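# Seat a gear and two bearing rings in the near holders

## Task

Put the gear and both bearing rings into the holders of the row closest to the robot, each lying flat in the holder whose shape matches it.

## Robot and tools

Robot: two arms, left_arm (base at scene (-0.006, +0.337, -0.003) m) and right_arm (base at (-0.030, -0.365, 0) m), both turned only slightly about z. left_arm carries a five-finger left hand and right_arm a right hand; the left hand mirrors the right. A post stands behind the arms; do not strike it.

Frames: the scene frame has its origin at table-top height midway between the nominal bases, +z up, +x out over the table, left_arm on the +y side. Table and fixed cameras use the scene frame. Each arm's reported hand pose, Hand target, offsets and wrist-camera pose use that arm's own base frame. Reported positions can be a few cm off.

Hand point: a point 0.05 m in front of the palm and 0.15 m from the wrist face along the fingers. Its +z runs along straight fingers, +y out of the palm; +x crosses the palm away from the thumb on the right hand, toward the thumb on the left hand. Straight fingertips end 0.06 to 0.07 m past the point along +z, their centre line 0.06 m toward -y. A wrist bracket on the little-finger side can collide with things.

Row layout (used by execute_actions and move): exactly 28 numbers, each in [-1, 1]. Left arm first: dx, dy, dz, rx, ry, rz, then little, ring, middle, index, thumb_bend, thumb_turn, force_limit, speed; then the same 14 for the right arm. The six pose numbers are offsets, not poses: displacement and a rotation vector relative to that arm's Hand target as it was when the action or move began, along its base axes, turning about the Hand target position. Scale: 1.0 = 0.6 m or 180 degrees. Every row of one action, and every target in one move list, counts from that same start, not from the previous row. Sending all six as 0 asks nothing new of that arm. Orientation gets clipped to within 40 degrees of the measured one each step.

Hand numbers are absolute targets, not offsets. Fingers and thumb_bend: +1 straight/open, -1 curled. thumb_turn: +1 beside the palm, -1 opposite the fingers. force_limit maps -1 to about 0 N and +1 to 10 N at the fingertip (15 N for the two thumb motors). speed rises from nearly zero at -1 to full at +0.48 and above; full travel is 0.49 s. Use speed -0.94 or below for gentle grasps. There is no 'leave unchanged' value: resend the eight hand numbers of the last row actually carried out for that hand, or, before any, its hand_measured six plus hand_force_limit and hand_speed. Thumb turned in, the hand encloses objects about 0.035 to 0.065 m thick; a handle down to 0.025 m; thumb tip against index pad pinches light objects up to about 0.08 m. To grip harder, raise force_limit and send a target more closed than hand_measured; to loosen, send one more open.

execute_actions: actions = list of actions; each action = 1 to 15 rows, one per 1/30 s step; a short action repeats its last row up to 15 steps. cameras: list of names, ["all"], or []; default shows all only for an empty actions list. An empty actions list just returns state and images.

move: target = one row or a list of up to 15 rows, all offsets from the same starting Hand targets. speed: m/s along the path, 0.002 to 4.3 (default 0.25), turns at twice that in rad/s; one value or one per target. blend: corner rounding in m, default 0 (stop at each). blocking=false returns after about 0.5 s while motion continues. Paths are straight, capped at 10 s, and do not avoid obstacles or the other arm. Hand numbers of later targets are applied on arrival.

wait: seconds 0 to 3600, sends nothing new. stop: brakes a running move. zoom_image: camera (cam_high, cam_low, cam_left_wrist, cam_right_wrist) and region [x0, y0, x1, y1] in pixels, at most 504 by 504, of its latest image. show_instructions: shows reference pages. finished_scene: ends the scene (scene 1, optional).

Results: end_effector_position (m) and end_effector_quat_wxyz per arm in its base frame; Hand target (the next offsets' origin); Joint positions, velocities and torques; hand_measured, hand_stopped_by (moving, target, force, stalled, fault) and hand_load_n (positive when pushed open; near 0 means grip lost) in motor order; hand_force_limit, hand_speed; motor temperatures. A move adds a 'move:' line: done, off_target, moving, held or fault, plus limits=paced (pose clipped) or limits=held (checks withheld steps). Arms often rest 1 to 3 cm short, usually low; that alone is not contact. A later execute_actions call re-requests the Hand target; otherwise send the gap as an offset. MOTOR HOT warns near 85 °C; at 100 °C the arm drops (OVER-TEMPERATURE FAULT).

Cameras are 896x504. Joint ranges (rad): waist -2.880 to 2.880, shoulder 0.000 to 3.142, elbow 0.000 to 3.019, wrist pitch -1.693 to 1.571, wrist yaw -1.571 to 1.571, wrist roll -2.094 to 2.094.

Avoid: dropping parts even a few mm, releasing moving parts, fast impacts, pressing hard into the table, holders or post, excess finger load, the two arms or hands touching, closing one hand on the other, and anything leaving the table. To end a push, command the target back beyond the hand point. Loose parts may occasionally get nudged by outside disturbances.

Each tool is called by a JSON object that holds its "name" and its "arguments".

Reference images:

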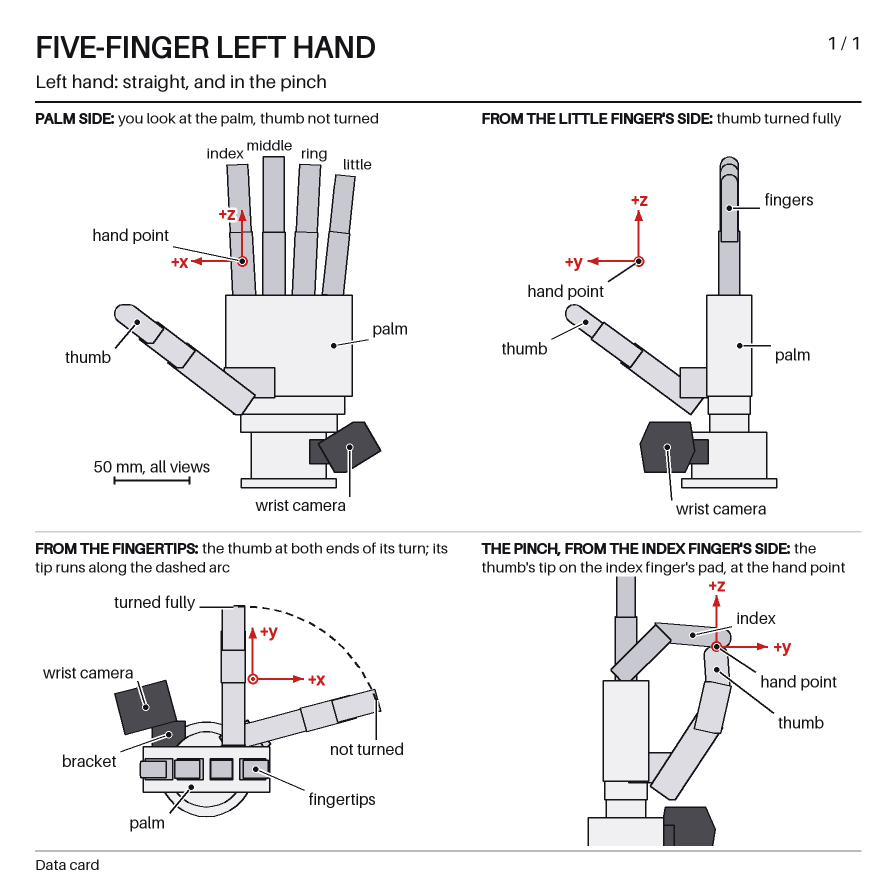

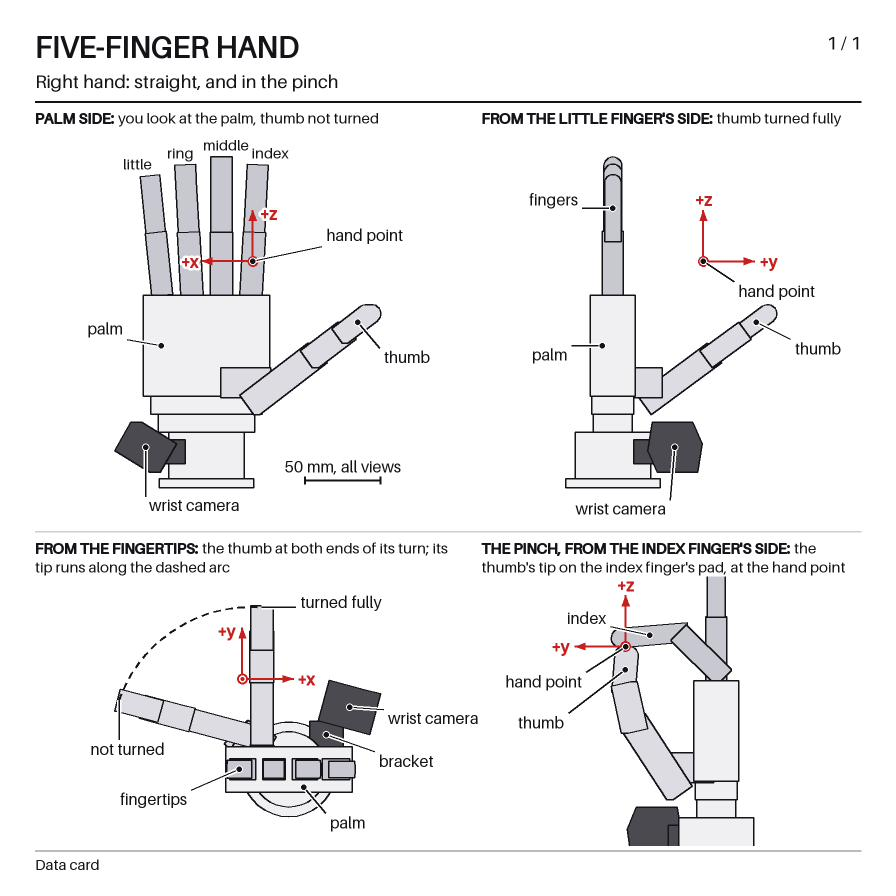

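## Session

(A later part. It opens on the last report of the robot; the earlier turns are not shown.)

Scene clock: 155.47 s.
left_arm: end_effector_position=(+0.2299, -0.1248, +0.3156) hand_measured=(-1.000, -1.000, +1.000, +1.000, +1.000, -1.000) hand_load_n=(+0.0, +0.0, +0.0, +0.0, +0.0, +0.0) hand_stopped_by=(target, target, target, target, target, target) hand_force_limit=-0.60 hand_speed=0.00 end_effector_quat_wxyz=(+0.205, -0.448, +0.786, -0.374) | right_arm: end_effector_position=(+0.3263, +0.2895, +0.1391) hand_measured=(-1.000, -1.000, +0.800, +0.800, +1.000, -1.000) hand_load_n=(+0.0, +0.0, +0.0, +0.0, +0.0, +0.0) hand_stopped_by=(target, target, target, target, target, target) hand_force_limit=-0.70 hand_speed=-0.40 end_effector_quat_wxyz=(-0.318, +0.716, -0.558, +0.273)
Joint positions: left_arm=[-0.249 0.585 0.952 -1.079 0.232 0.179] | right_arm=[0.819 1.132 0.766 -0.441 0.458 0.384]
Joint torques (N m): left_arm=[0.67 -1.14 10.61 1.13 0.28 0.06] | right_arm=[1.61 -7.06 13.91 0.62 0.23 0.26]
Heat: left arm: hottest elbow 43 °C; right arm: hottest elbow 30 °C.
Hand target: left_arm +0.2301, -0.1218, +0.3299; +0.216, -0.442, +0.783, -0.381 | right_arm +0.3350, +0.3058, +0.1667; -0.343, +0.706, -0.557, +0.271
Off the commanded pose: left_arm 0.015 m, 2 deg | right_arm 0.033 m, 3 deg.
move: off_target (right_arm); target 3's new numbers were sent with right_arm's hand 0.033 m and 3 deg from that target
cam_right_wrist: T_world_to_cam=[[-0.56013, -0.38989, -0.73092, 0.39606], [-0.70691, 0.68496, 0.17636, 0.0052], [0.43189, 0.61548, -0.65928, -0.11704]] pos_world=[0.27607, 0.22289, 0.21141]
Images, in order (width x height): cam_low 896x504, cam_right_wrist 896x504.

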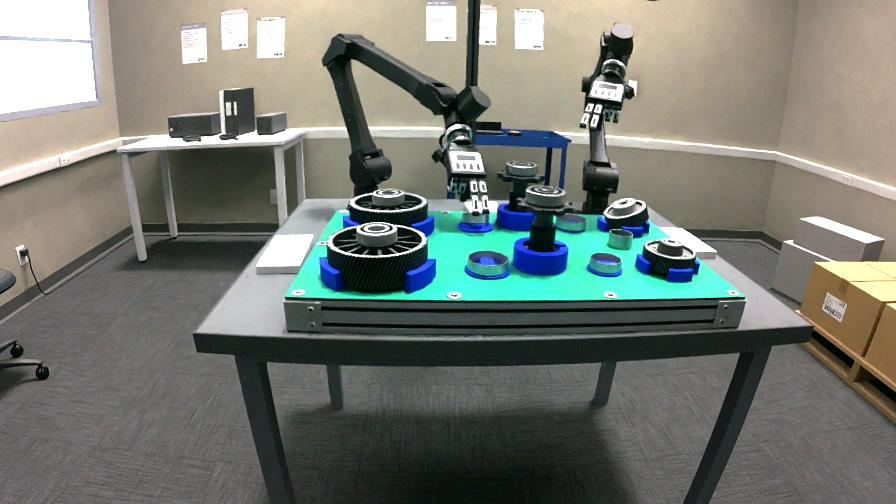

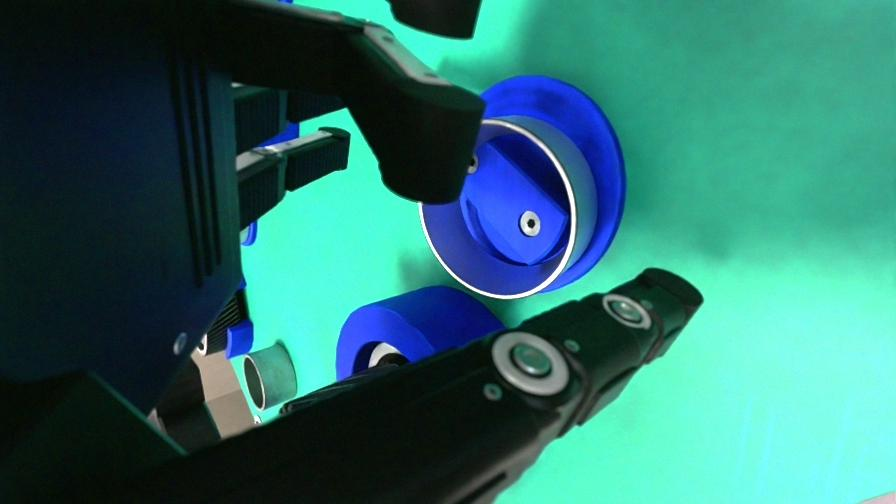

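{"name": "zoom_image", "arguments": {"camera": "cam_right_wrist", "region": [400, 60, 650, 310]}}

Scaled by 2.016.

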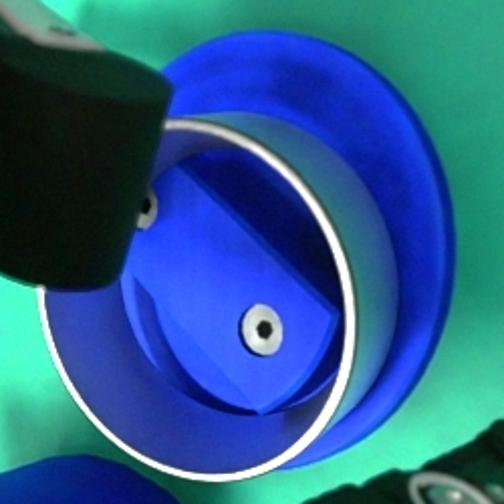

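{"name": "move", "arguments": {"target": [0,0,0,0,0,0,-1,-1,1,1,1,-1,-0.6,0, 0,0,0.01,0.0103,-0.0432,0,-1,-1,0.7,0.7,1,-1,-0.7,-0.4], "cameras": ["cam_right_wrist","cam_low","cam_high"], "speed": 0.1}}

{"name": "zoom_image", "arguments": {"camera": "cam_right_wrist", "region": [360, 60, 740, 360]}}

{"name": "zoom_image", "arguments": {"camera": "cam_high", "region": [410, 150, 490, 240]}}

{"name": "zoom_image", "arguments": {"camera": "cam_low", "region": [430, 170, 520, 245]}}

Scene clock: 197.57 s.
left_arm: end_effector_position=(+0.2299, -0.1248, +0.3156) hand_measured=(-1.000, -1.000, +1.000, +1.000, +1.000, -1.000) hand_load_n=(+0.0, +0.0, +0.0, +0.0, +0.0, +0.0) hand_stopped_by=(target, target, target, target, target, target) hand_force_limit=-0.60 hand_speed=0.00 end_effector_quat_wxyz=(+0.205, -0.448, +0.786, -0.374) | right_arm: end_effector_position=(+0.3363, +0.3036, +0.1672) hand_measured=(-1.000, -1.000, +0.700, +0.700, +1.000, -1.000) hand_load_n=(+0.0, +0.0, +0.0, +0.5, +0.0, +0.0) hand_stopped_by=(target, target, target, target, target, target) hand_force_limit=-0.70 hand_speed=-0.40 end_effector_quat_wxyz=(-0.382, +0.681, -0.544, +0.307)
Joint positions: left_arm=[-0.249 0.585 0.952 -1.079 0.232 0.179] | right_arm=[0.858 1.088 0.732 -0.292 0.533 0.365]
Joint torques (N m): left_arm=[2.14 -1.03 10.48 1.06 0.27 0.05] | right_arm=[1.79 -6.65 9.2 1.59 0.45 0.03]
Heat: left arm: hottest elbow 43 °C; right arm: hottest elbow 33 °C.
Hand target: left_arm +0.2301, -0.1218, +0.3299; +0.216, -0.442, +0.783, -0.381 | right_arm +0.3348, +0.3059, +0.1726; -0.391, +0.680, -0.537, +0.309
Off the commanded pose: left_arm 0.015 m, 2 deg | right_arm 0.006 m, 1 deg.
move: done
cam_right_wrist: T_world_to_cam=[[-0.44692, -0.33278, -0.83037, 0.3888], [-0.72488, 0.67867, 0.11815, 0.01527], [0.52423, 0.65472, -0.54453, -0.17365]] pos_world=[0.27587, 0.23272, 0.22649]
Images, in order (width x height): cam_high 896x504, cam_low 896x504, cam_right_wrist 896x504.

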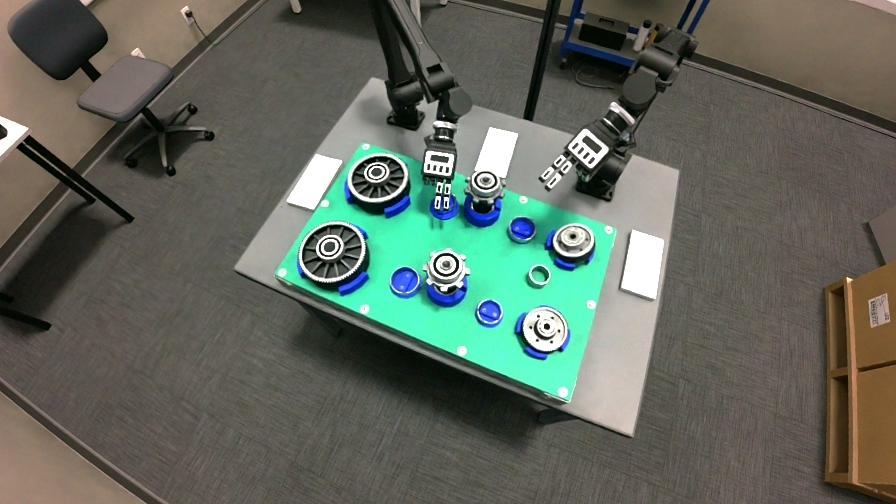

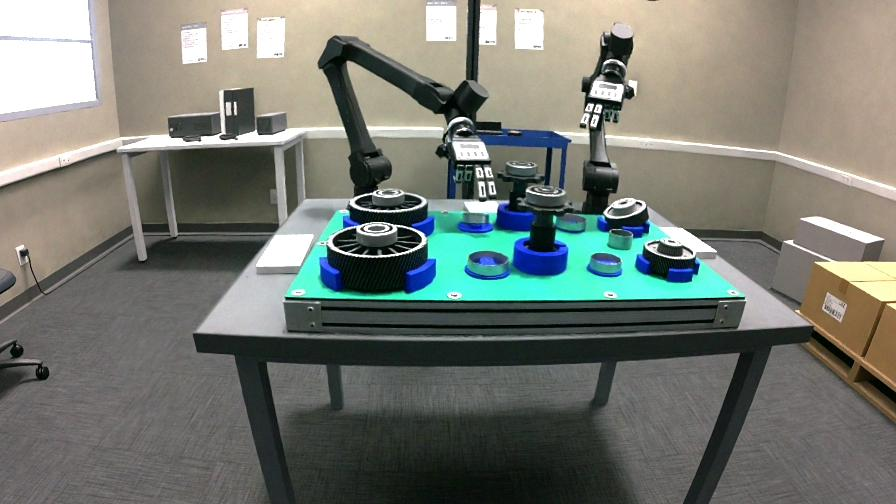

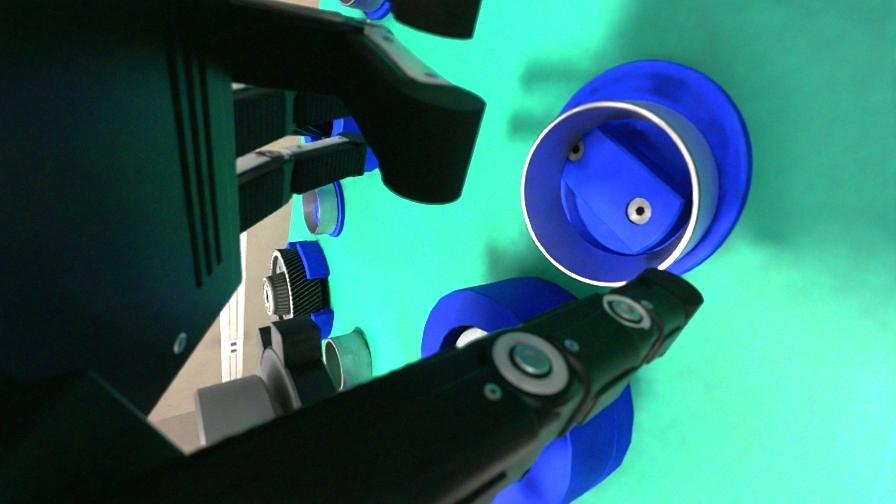

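Scaled by 1.326.

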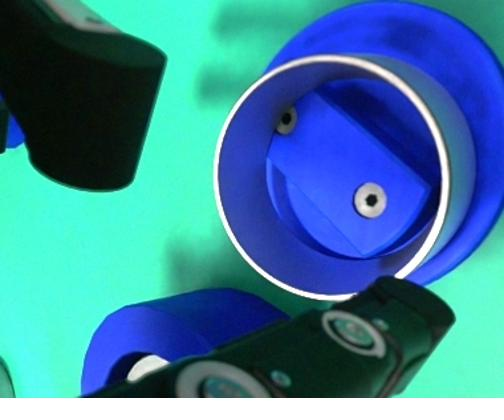

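Scaled by 5.600.

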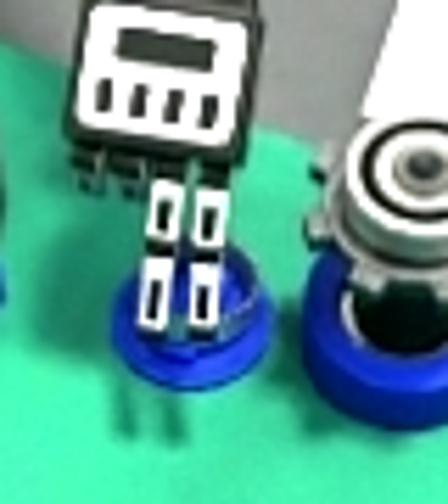

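Scaled by 5.600.

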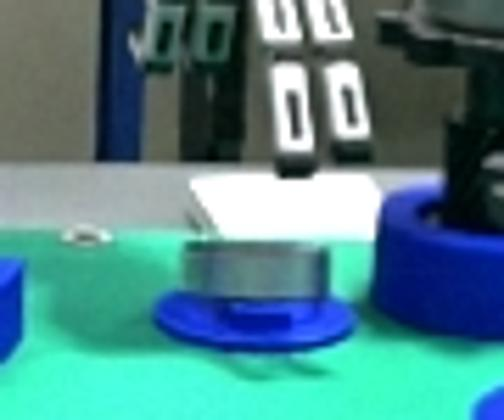

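{"name": "move", "arguments": {"target": [0,0,0,0,0,0,-1,-1,1,1,1,-1,-0.6,0, -0.0038,-0.0115,-0.0743,0,0,0,-1,-1,0.7,0.7,1,-1,-0.7,-0.4], "cameras": ["cam_right_wrist","cam_low","cam_high"], "speed": 0.1}}

{"name": "zoom_image", "arguments": {"camera": "cam_high", "region": [410, 150, 490, 240]}}

{"name": "zoom_image", "arguments": {"camera": "cam_low", "region": [430, 170, 520, 245]}}

Scene clock: 212.97 s.
left_arm: end_effector_position=(+0.2299, -0.1248, +0.3156) hand_measured=(-1.000, -1.000, +1.000, +1.000, +1.000, -1.000) hand_load_n=(+0.0, +0.0, +0.0, +0.0, +0.0, +0.0) hand_stopped_by=(target, target, target, target, target, target) hand_force_limit=-0.60 hand_speed=0.00 end_effector_quat_wxyz=(+0.205, -0.448, +0.786, -0.374) | right_arm: end_effector_position=(+0.3314, +0.2977, +0.1281) hand_measured=(-1.000, -1.000, +0.700, +0.700, +1.000, -1.000) hand_load_n=(+0.0, +0.0, +0.0, +0.0, +0.0, +0.0) hand_stopped_by=(target, target, target, target, target, target) hand_force_limit=-0.70 hand_speed=-0.40 end_effector_quat_wxyz=(-0.388, +0.679, -0.541, +0.308)
Joint positions: left_arm=[-0.249 0.585 0.952 -1.079 0.232 0.179] | right_arm=[0.858 1.113 0.629 -0.147 0.533 0.358]
Joint torques (N m): left_arm=[1.96 -1.73 10.28 0.99 0.32 0.05] | right_arm=[0.85 -5.25 9.06 1.83 0.23 0.07]
Heat: left arm: hottest elbow 43 °C; right arm: hottest elbow 32 °C.
Hand target: left_arm +0.2301, -0.1218, +0.3299; +0.216, -0.442, +0.783, -0.381 | right_arm +0.3326, +0.2990, +0.1280; -0.391, +0.680, -0.537, +0.309
Off the commanded pose: left_arm 0.015 m, 2 deg | right_arm 0.002 m, 1 deg.
move: done
cam_right_wrist: T_world_to_cam=[[-0.4359, -0.32843, -0.83793, 0.34825], [-0.72871, 0.67519, 0.11444, 0.02318], [0.52818, 0.66049, -0.53365, -0.1929]] pos_world=[0.27058, 0.22614, 0.18621]
Images, in order (width x height): cam_high 896x504, cam_low 896x504, cam_right_wrist 896x504.

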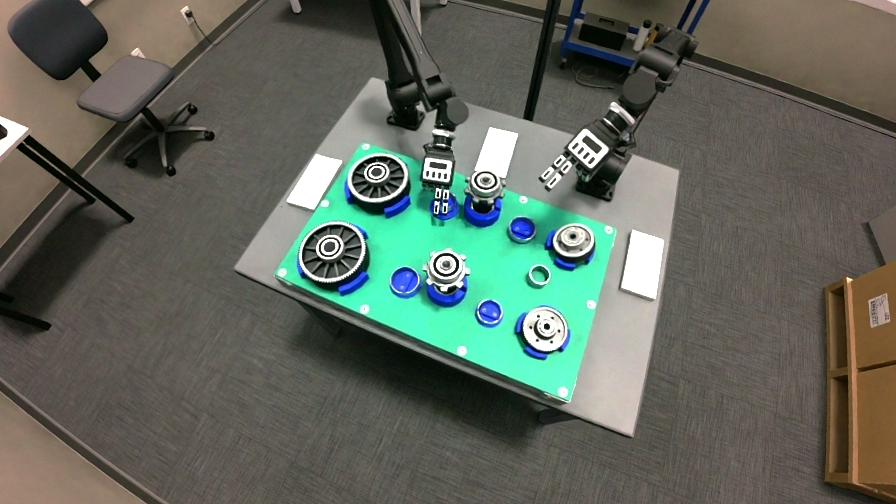

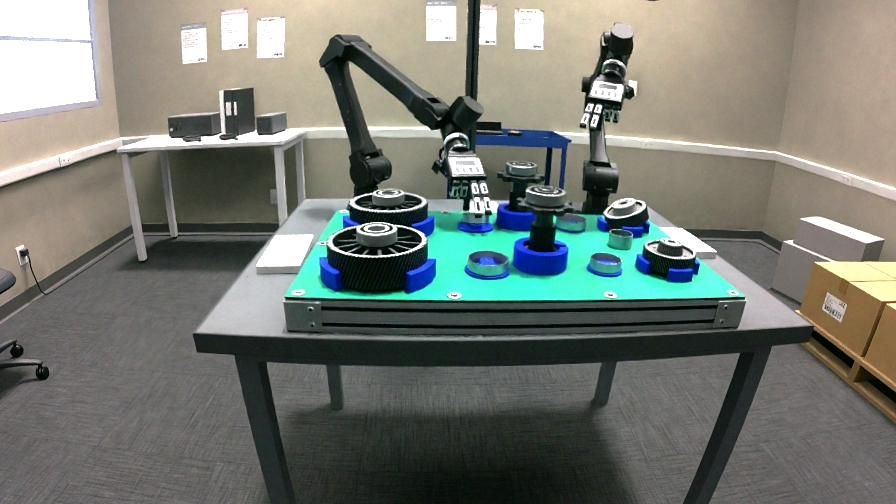

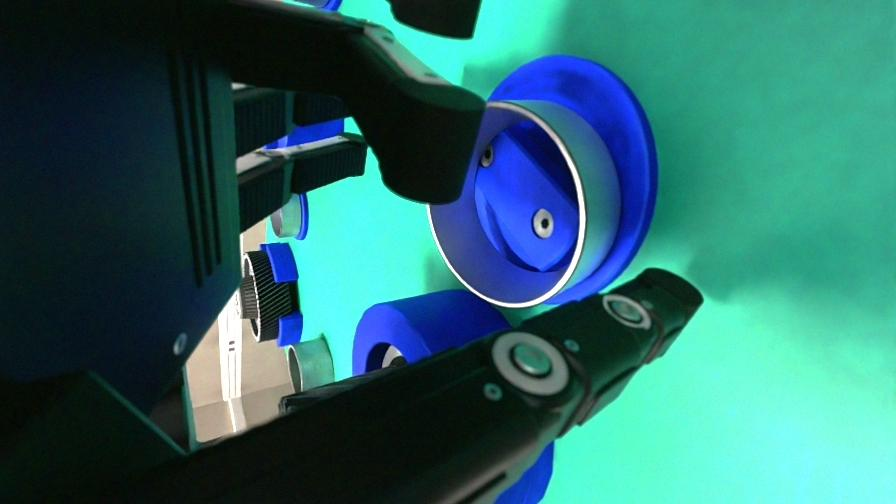

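Scaled by 5.600.

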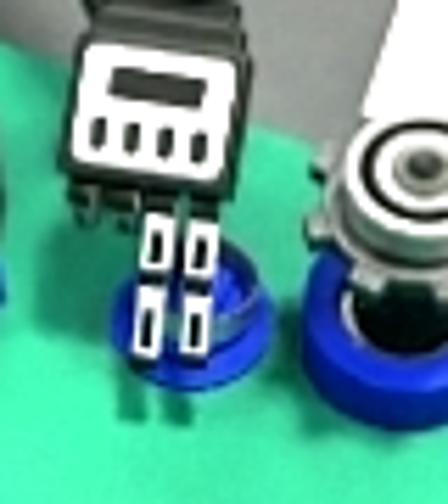

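Scaled by 5.600.

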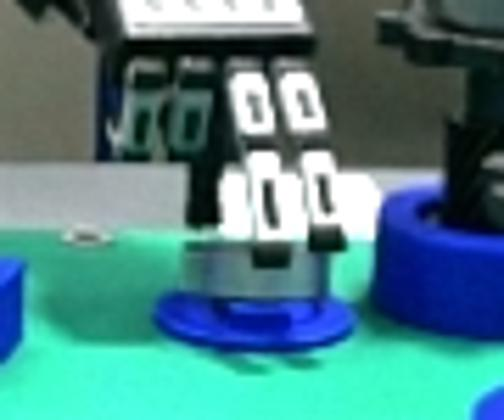

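{"name": "move", "arguments": {"target": [0,0,0,0,0,0,-1,-1,1,1,1,-1,-0.6,0, 0.002,0,-0.02,0,0,0,-1,-1,0.5,0.5,1,-1,-0.7,-0.6], "cameras": ["cam_right_wrist","cam_low","cam_high"], "speed": 0.1}}

{"name": "zoom_image", "arguments": {"camera": "cam_high", "region": [410, 150, 490, 240]}}

{"name": "zoom_image", "arguments": {"camera": "cam_low", "region": [430, 170, 520, 245]}}

Scene clock: 222.33 s.
left_arm: end_effector_position=(+0.2299, -0.1248, +0.3156) hand_measured=(-1.000, -1.000, +1.000, +1.000, +1.000, -1.000) hand_load_n=(+0.0, +0.0, +0.0, +0.0, +0.0, +0.0) hand_stopped_by=(target, target, target, target, target, target) hand_force_limit=-0.60 hand_speed=0.00 end_effector_quat_wxyz=(+0.205, -0.448, +0.786, -0.374) | right_arm: end_effector_position=(+0.3322, +0.2992, +0.1173) hand_measured=(-1.000, -1.000, +0.500, +0.500, +1.000, -1.000) hand_load_n=(+0.0, +0.0, +0.0, +0.0, +0.0, +0.0) hand_stopped_by=(target, target, target, target, target, target) hand_force_limit=-0.70 hand_speed=-0.60 end_effector_quat_wxyz=(-0.390, +0.679, -0.540, +0.308)
Joint positions: left_arm=[-0.249 0.585 0.952 -1.079 0.232 0.179] | right_arm=[0.858 1.136 0.611 -0.103 0.531 0.356]
Joint torques (N m): left_arm=[1.73 -0.38 10.19 0.96 0.23 0.06] | right_arm=[0.62 -5.48 8.8 1.73 0.22 0.07]
Heat: left arm: hottest elbow 43 °C; right arm: hottest elbow 30 °C.
Hand target: left_arm +0.2301, -0.1218, +0.3299; +0.216, -0.442, +0.783, -0.381 | right_arm +0.3338, +0.2990, +0.1160; -0.391, +0.680, -0.537, +0.309
Off the commanded pose: left_arm 0.015 m, 2 deg | right_arm 0.002 m, 0 deg.
move: done
cam_right_wrist: T_world_to_cam=[[-0.43362, -0.32815, -0.83922, 0.33937], [-0.73081, 0.67291, 0.11449, 0.02536], [0.52715, 0.66295, -0.53161, -0.20068]] pos_world=[0.27148, 0.22734, 0.17522]
Images, in order (width x height): cam_high 896x504, cam_low 896x504, cam_right_wrist 896x504.

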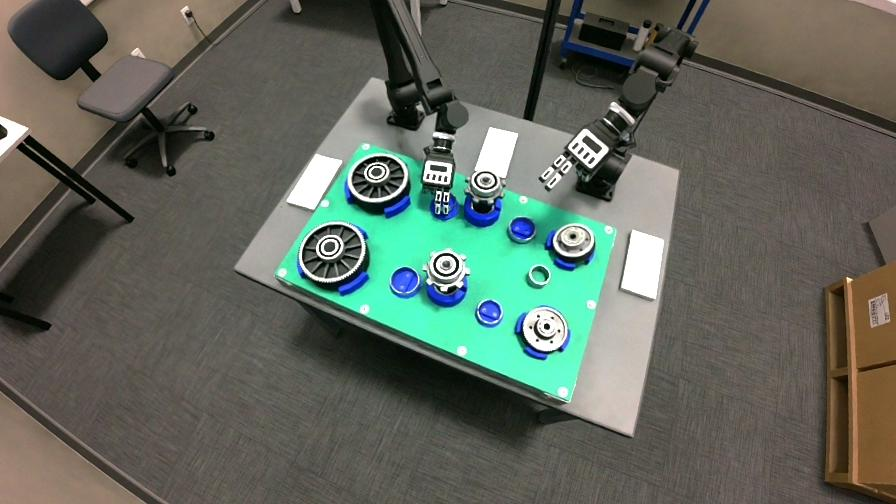

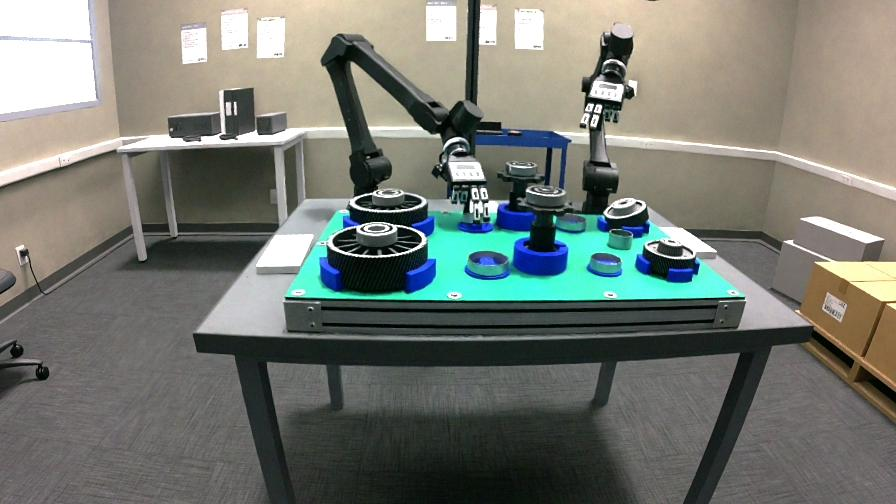

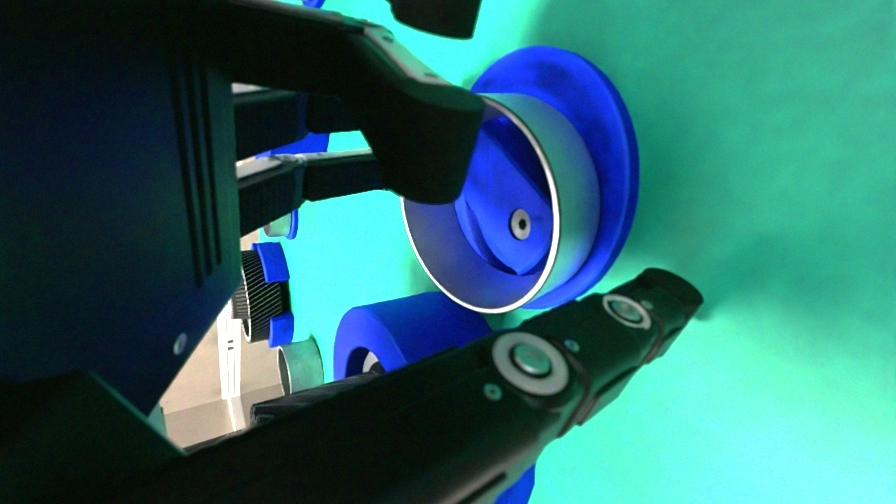

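Scaled by 5.600.

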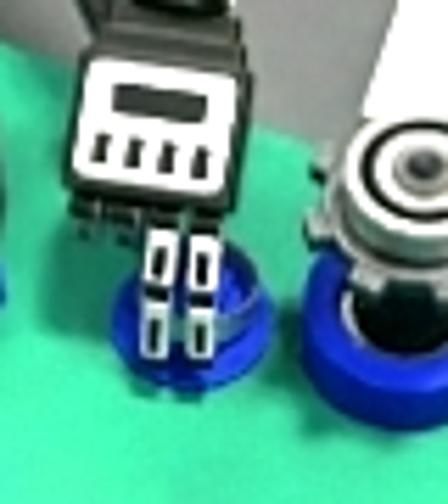

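Scaled by 5.600.

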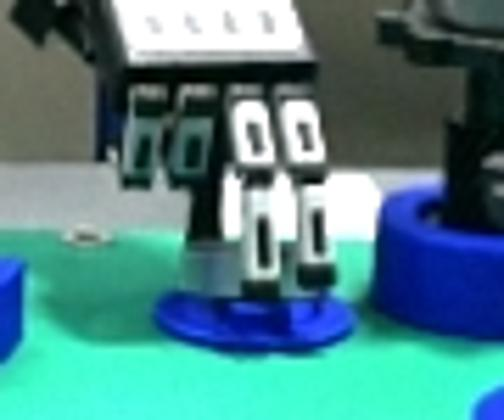

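{"name": "move", "arguments": {"target": [0,0,0,0,0,0,-1,-1,1,1,1,-1,-0.6,0, -0.001,0.006,0.001,0,0,0,-1,-1,0.36,0.36,0.9,-1,-0.7,-0.85], "cameras": ["cam_right_wrist","cam_low"], "speed": 0.1}}

{"name": "zoom_image", "arguments": {"camera": "cam_low", "region": [430, 170, 520, 245]}}

{"name": "zoom_image", "arguments": {"camera": "cam_right_wrist", "region": [340, 60, 720, 360]}}

Scene clock: 228.63 s.
left_arm: end_effector_position=(+0.2299, -0.1248, +0.3156) hand_measured=(-1.000, -1.000, +1.000, +1.000, +1.000, -1.000) hand_load_n=(+0.0, +0.0, +0.0, +0.0, +0.0, +0.0) hand_stopped_by=(target, target, target, target, target, target) hand_force_limit=-0.60 hand_speed=0.00 end_effector_quat_wxyz=(+0.205, -0.448, +0.786, -0.374) | right_arm: end_effector_position=(+0.3322, +0.2991, +0.1164) hand_measured=(-1.000, -1.000, +0.360, +0.360, +0.900, -1.000) hand_load_n=(+0.0, +0.0, +0.0, +0.0, +0.0, +0.0) hand_stopped_by=(target, target, target, target, target, target) hand_force_limit=-0.70 hand_speed=-0.85 end_effector_quat_wxyz=(-0.389, +0.680, -0.541, +0.308)
Joint positions: left_arm=[-0.249 0.585 0.952 -1.079 0.232 0.179] | right_arm=[0.858 1.138 0.611 -0.103 0.531 0.356]
Joint torques (N m): left_arm=[1.85 -1.61 10.36 1.07 0.23 0.07] | right_arm=[1.38 -5.19 9.32 1.48 0.48 0.1]
Heat: left arm: hottest elbow 43 °C; right arm: hottest elbow 30 °C.
Hand target: left_arm +0.2301, -0.1218, +0.3299; +0.216, -0.442, +0.783, -0.381 | right_arm +0.3332, +0.3026, +0.1167; -0.391, +0.680, -0.537, +0.309
Off the commanded pose: left_arm 0.015 m, 2 deg | right_arm 0.004 m, 1 deg.
move: done
cam_right_wrist: T_world_to_cam=[[-0.43484, -0.32956, -0.83803, 0.33918], [-0.73043, 0.67337, 0.1142, 0.02537], [0.52668, 0.66178, -0.53353, -0.20043]] pos_world=[0.27158, 0.22734, 0.17442]
Images, in order (width x height): cam_low 896x504, cam_right_wrist 896x504.

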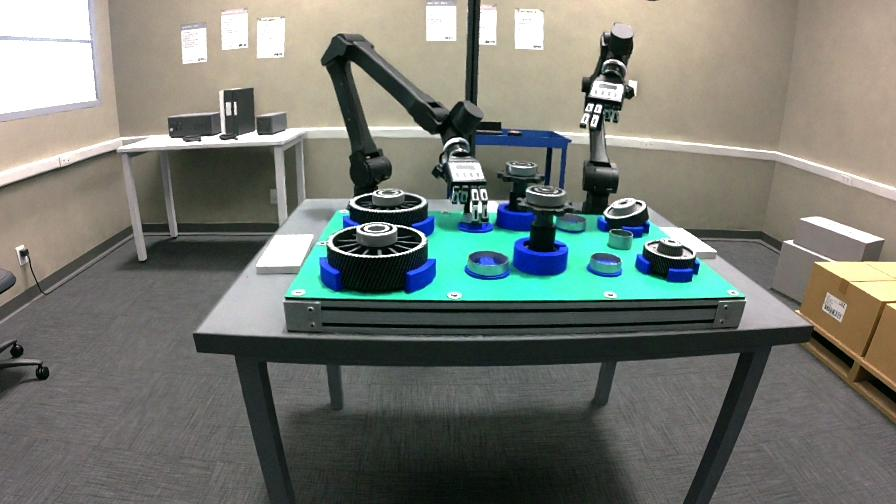

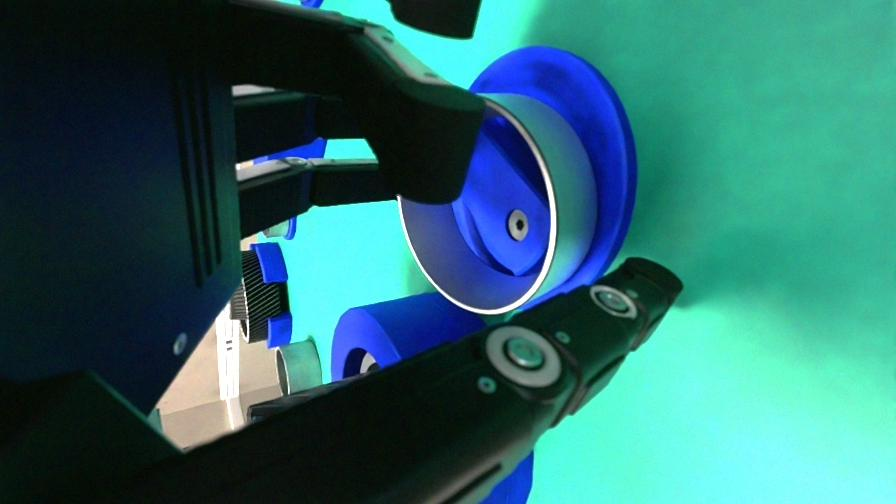

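Scaled by 5.600.

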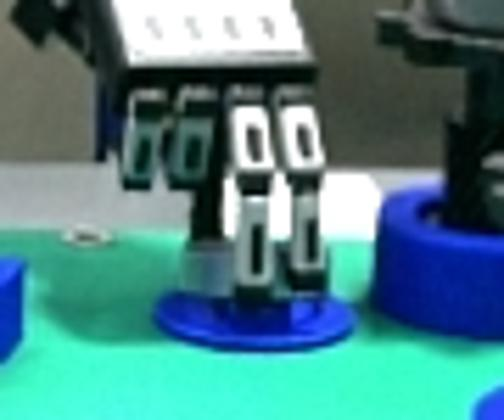

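Scaled by 1.326.

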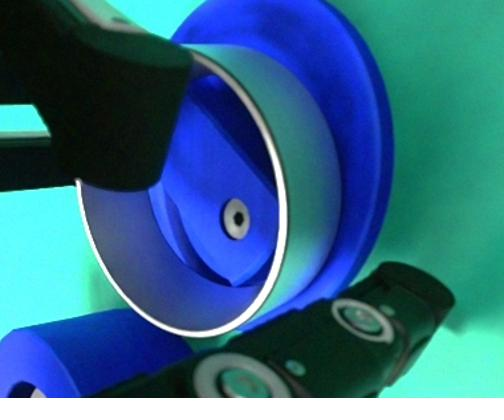

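{"name": "move", "arguments": {"target": [0,0,0,0,0,0,-1,-1,1,1,1,-1,-0.6,0, 0.001,0.006,0,0,0,0,-1,-1,0.26,0.26,0.72,-1,-0.7,-0.88], "cameras": ["cam_right_wrist","cam_low"], "speed": 0.1}}

{"name": "zoom_image", "arguments": {"camera": "cam_low", "region": [430, 170, 520, 245]}}

Scene clock: 231.63 s.
left_arm: end_effector_position=(+0.2299, -0.1248, +0.3156) hand_measured=(-1.000, -1.000, +1.000, +1.000, +1.000, -1.000) hand_load_n=(+0.0, +0.0, +0.0, +0.0, +0.0, +0.0) hand_stopped_by=(target, target, target, target, target, target) hand_force_limit=-0.60 hand_speed=0.00 end_effector_quat_wxyz=(+0.205, -0.448, +0.786, -0.374) | right_arm: end_effector_position=(+0.3336, +0.2993, +0.1149) hand_measured=(-1.000, -1.000, +0.260, +0.260, +0.720, -1.000) hand_load_n=(+0.0, +0.0, +1.0, +0.0, +1.0, +0.0) hand_stopped_by=(target, target, target, target, target, target) hand_force_limit=-0.70 hand_speed=-0.88 end_effector_quat_wxyz=(-0.388, +0.678, -0.541, +0.311)
Joint positions: left_arm=[-0.249 0.585 0.952 -1.079 0.232 0.179] | right_arm=[0.86 1.146 0.611 -0.095 0.54 0.356]
Joint torques (N m): left_arm=[2.02 -1.38 10.51 1.05 0.29 0] | right_arm=[2.43 -5.01 9.87 1.32 0.3 0.19]
Heat: left arm: hottest elbow 43 °C; right arm: hottest elbow 30 °C.
Hand target: left_arm +0.2301, -0.1218, +0.3299; +0.216, -0.442, +0.783, -0.381 | right_arm +0.3339, +0.3062, +0.1166; -0.391, +0.680, -0.537, +0.309
Off the commanded pose: left_arm 0.015 m, 2 deg | right_arm 0.007 m, 1 deg.
move: done
cam_right_wrist: T_world_to_cam=[[-0.43322, -0.33013, -0.83865, 0.33838], [-0.72721, 0.67773, 0.10887, 0.02457], [0.53243, 0.65704, -0.53368, -0.20253]] pos_world=[0.27229, 0.22812, 0.17302]
Images, in order (width x height): cam_low 896x504, cam_right_wrist 896x504.

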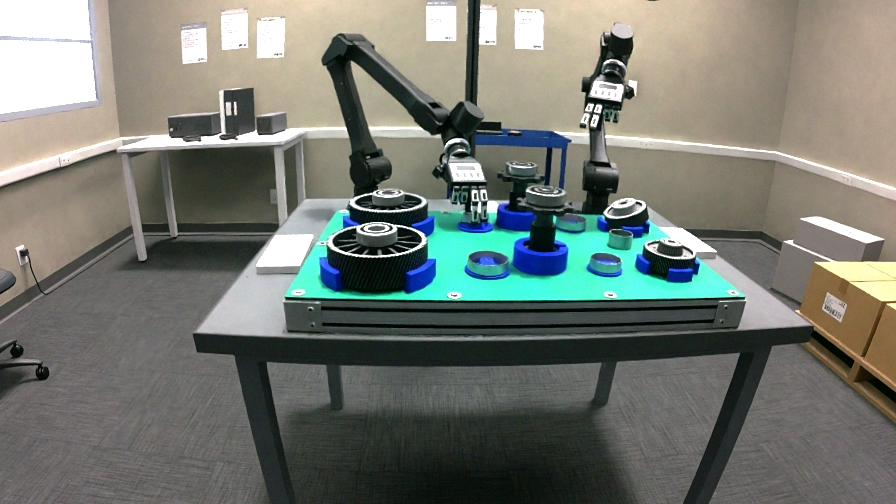

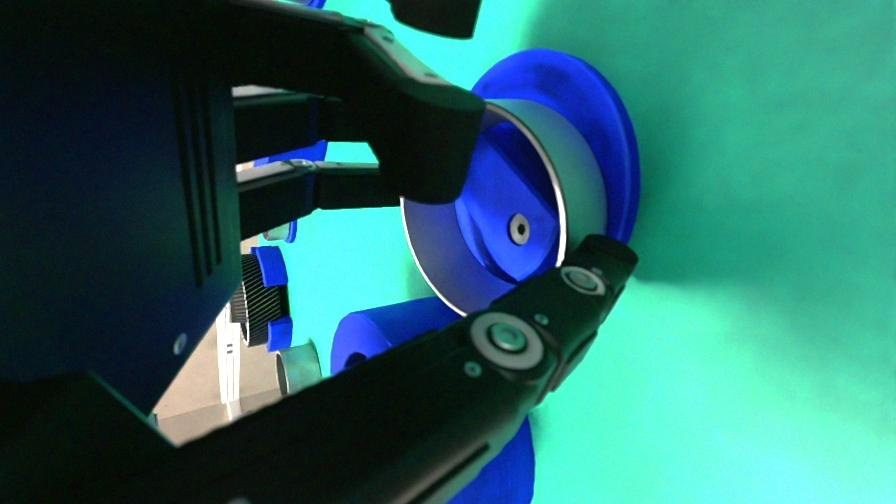

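Scaled by 5.600.

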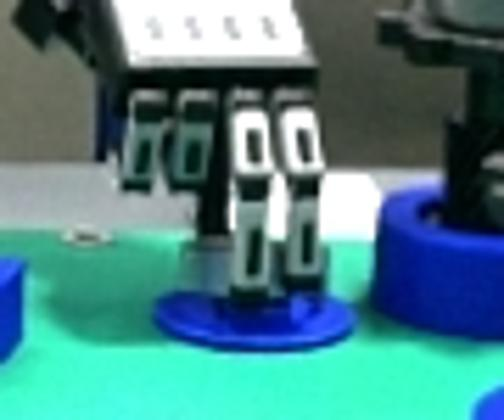

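{"name": "move", "arguments": {"target": [0,0,0,0,0,0,-1,-1,1,1,1,-1,-0.6,0, 0,0,0,0,0,0,-1,-1,0.1,0.1,0.55,-1,-0.5,-0.94], "cameras": ["cam_right_wrist","cam_low"], "speed": 0.1}}

{"name": "zoom_image", "arguments": {"camera": "cam_low", "region": [430, 170, 520, 245]}}

{"name": "zoom_image", "arguments": {"camera": "cam_right_wrist", "region": [340, 60, 720, 360]}}

Scene clock: 233.63 s.
left_arm: end_effector_position=(+0.2299, -0.1248, +0.3156) hand_measured=(-1.000, -1.000, +1.000, +1.000, +1.000, -1.000) hand_load_n=(+0.0, +0.0, +0.0, +0.0, +0.0, +0.0) hand_stopped_by=(target, target, target, target, target, target) hand_force_limit=-0.60 hand_speed=0.00 end_effector_quat_wxyz=(+0.205, -0.448, +0.786, -0.374) | right_arm: end_effector_position=(+0.3336, +0.2993, +0.1150) hand_measured=(-1.000, -1.000, +0.250, +0.244, +0.716, -1.000) hand_load_n=(+0.0, +0.0, +2.5, +3.5, +3.5, +0.0) hand_stopped_by=(target, target, force, force, force, target) hand_force_limit=-0.50 hand_speed=-0.94 end_effector_quat_wxyz=(-0.388, +0.678, -0.541, +0.311)
Joint positions: left_arm=[-0.249 0.585 0.952 -1.079 0.232 0.179] | right_arm=[0.86 1.146 0.611 -0.095 0.54 0.356]
Joint torques (N m): left_arm=[1.9 -0.97 10.29 0.84 0.25 0.12] | right_arm=[1.73 -5.01 9.78 1.31 0.25 0.16]
Heat: left arm: hottest elbow 43 °C; right arm: hottest elbow 29 °C.
Hand target: left_arm +0.2301, -0.1218, +0.3299; +0.216, -0.442, +0.783, -0.381 | right_arm +0.3338, +0.3062, +0.1166; -0.391, +0.680, -0.537, +0.309
Off the commanded pose: left_arm 0.015 m, 2 deg | right_arm 0.007 m, 1 deg.
move: done
cam_right_wrist: T_world_to_cam=[[-0.433, -0.32992, -0.83885, 0.33834], [-0.7272, 0.67775, 0.10881, 0.02465], [0.53263, 0.65713, -0.53338, -0.20271]] pos_world=[0.27239, 0.22813, 0.17302]
Images, in order (width x height): cam_low 896x504, cam_right_wrist 896x504.

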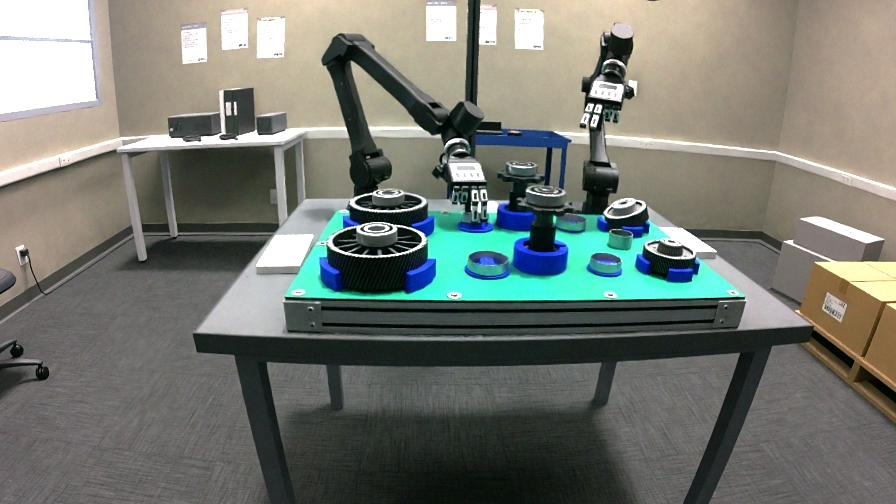

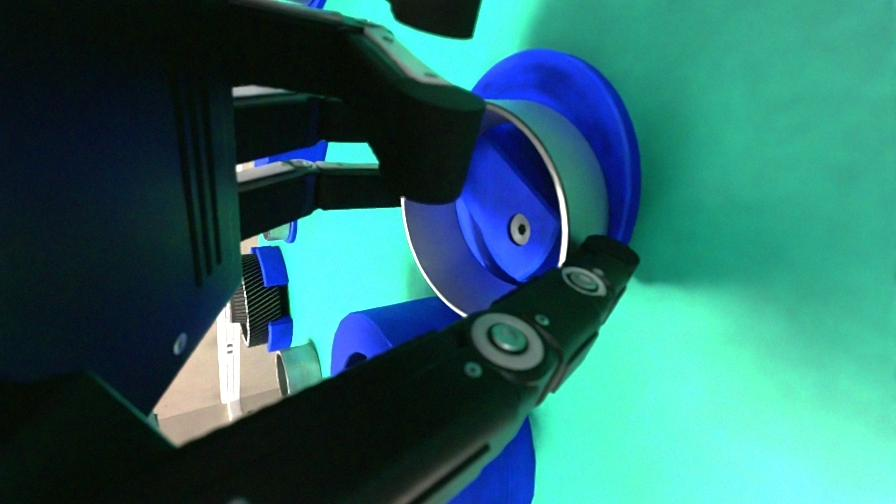

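Scaled by 5.600.

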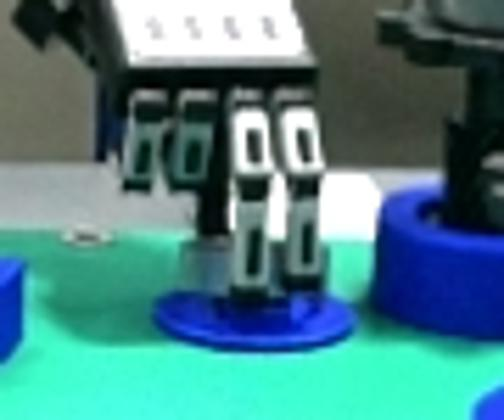

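Scaled by 1.326.

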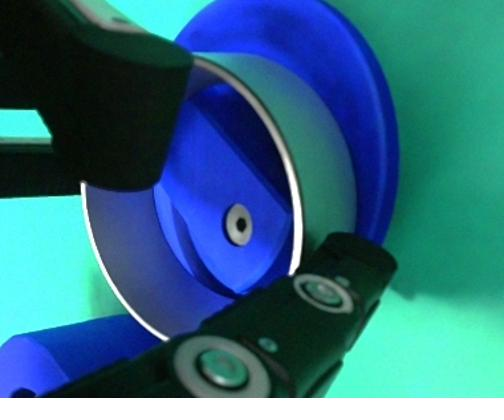

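{"name": "move", "arguments": {"target": [0,0,0,0,0,0,-1,-1,1,1,1,-1,-0.6,0, 0,-0.01,0.15,0,0,0,-1,-1,0.1,0.1,0.55,-1,-0.5,-0.94], "cameras": ["cam_right_wrist","cam_low"], "speed": 0.12}}

{"name": "zoom_image", "arguments": {"camera": "cam_low", "region": [430, 120, 540, 245]}}

Scene clock: 236.40 s.
left_arm: end_effector_position=(+0.2299, -0.1248, +0.3156) hand_measured=(-1.000, -1.000, +1.000, +1.000, +1.000, -1.000) hand_load_n=(+0.0, +0.0, +0.0, -0.5, +0.0, +0.0) hand_stopped_by=(target, target, target, target, target, target) hand_force_limit=-0.60 hand_speed=0.00 end_effector_quat_wxyz=(+0.205, -0.448, +0.786, -0.374) | right_arm: end_effector_position=(+0.3244, +0.2907, +0.1800) hand_measured=(-1.000, -1.000, +0.250, +0.244, +0.714, -1.000) hand_load_n=(+0.0, +0.0, +0.0, +0.0, +0.0, +0.0) hand_stopped_by=(target, target, force, force, force, target) hand_force_limit=-0.50 hand_speed=-0.94 end_effector_quat_wxyz=(-0.373, +0.688, -0.540, +0.308)
Joint positions: left_arm=[-0.249 0.585 0.952 -1.079 0.232 0.179] | right_arm=[0.86 1.028 0.738 -0.376 0.533 0.356]
Joint torques (N m): left_arm=[1.85 -0.5 10.35 1.1 0.28 0.06] | right_arm=[1.44 -5.42 14.22 0.76 0.23 0.11]
Heat: left arm: hottest elbow 43 °C; right arm: hottest elbow 30 °C.
Hand target: left_arm +0.2301, -0.1218, +0.3299; +0.216, -0.442, +0.783, -0.381 | right_arm +0.3339, +0.3002, +0.2066; -0.391, +0.680, -0.537, +0.310
Off the commanded pose: left_arm 0.015 m, 2 deg | right_arm 0.030 m, 2 deg.
move: off_target (right_arm)
cam_right_wrist: T_world_to_cam=[[-0.45311, -0.35266, -0.81873, 0.39553], [-0.72801, 0.67643, 0.11154, 0.01689], [0.51448, 0.64659, -0.56324, -0.1431]] pos_world=[0.26514, 0.22059, 0.24135]
Images, in order (width x height): cam_low 896x504, cam_right_wrist 896x504.

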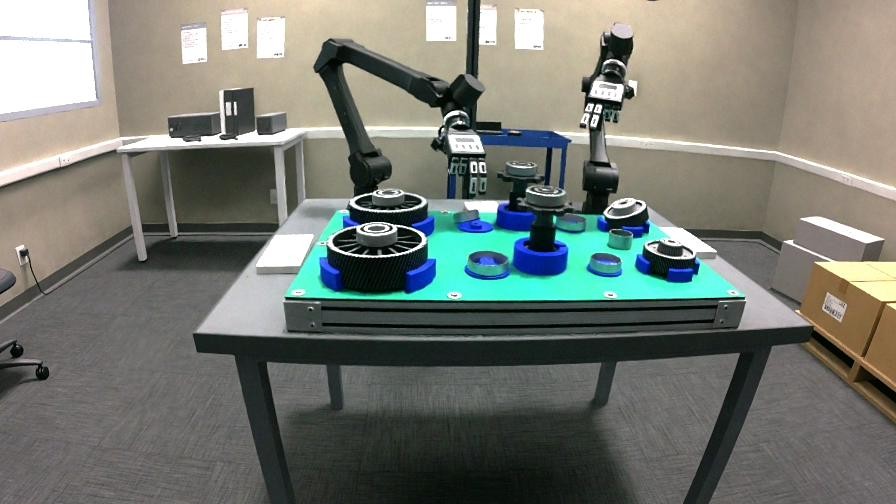

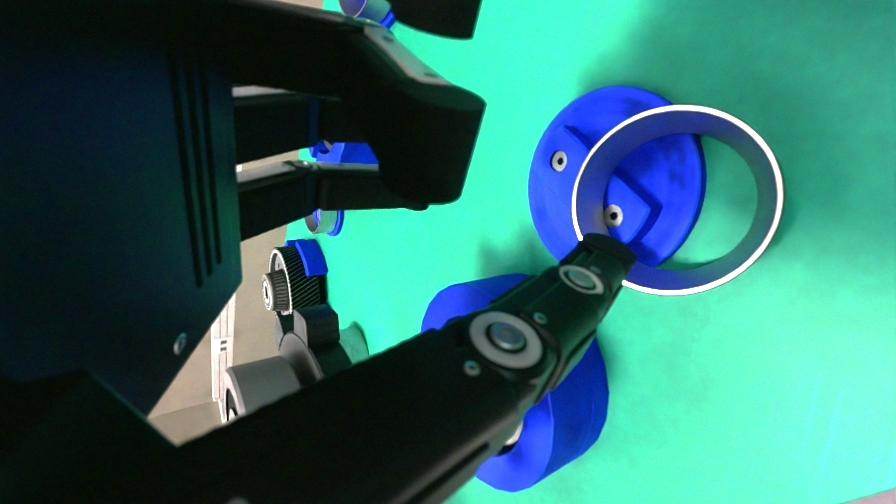

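Scaled by 4.032.

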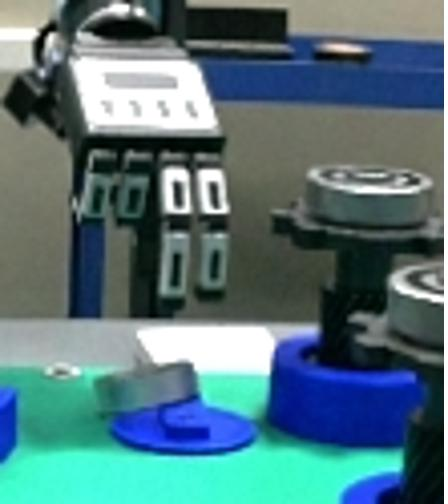

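{"name": "zoom_image", "arguments": {"camera": "cam_right_wrist", "region": [500, 60, 820, 320]}}

{"name": "zoom_image", "arguments": {"camera": "cam_low", "region": [440, 190, 510, 245]}}

Scaled by 1.575.

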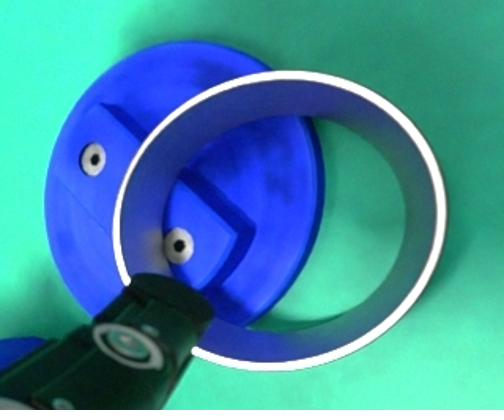

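Scaled by 7.200.

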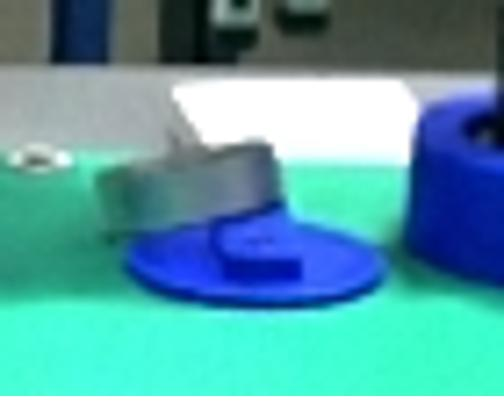

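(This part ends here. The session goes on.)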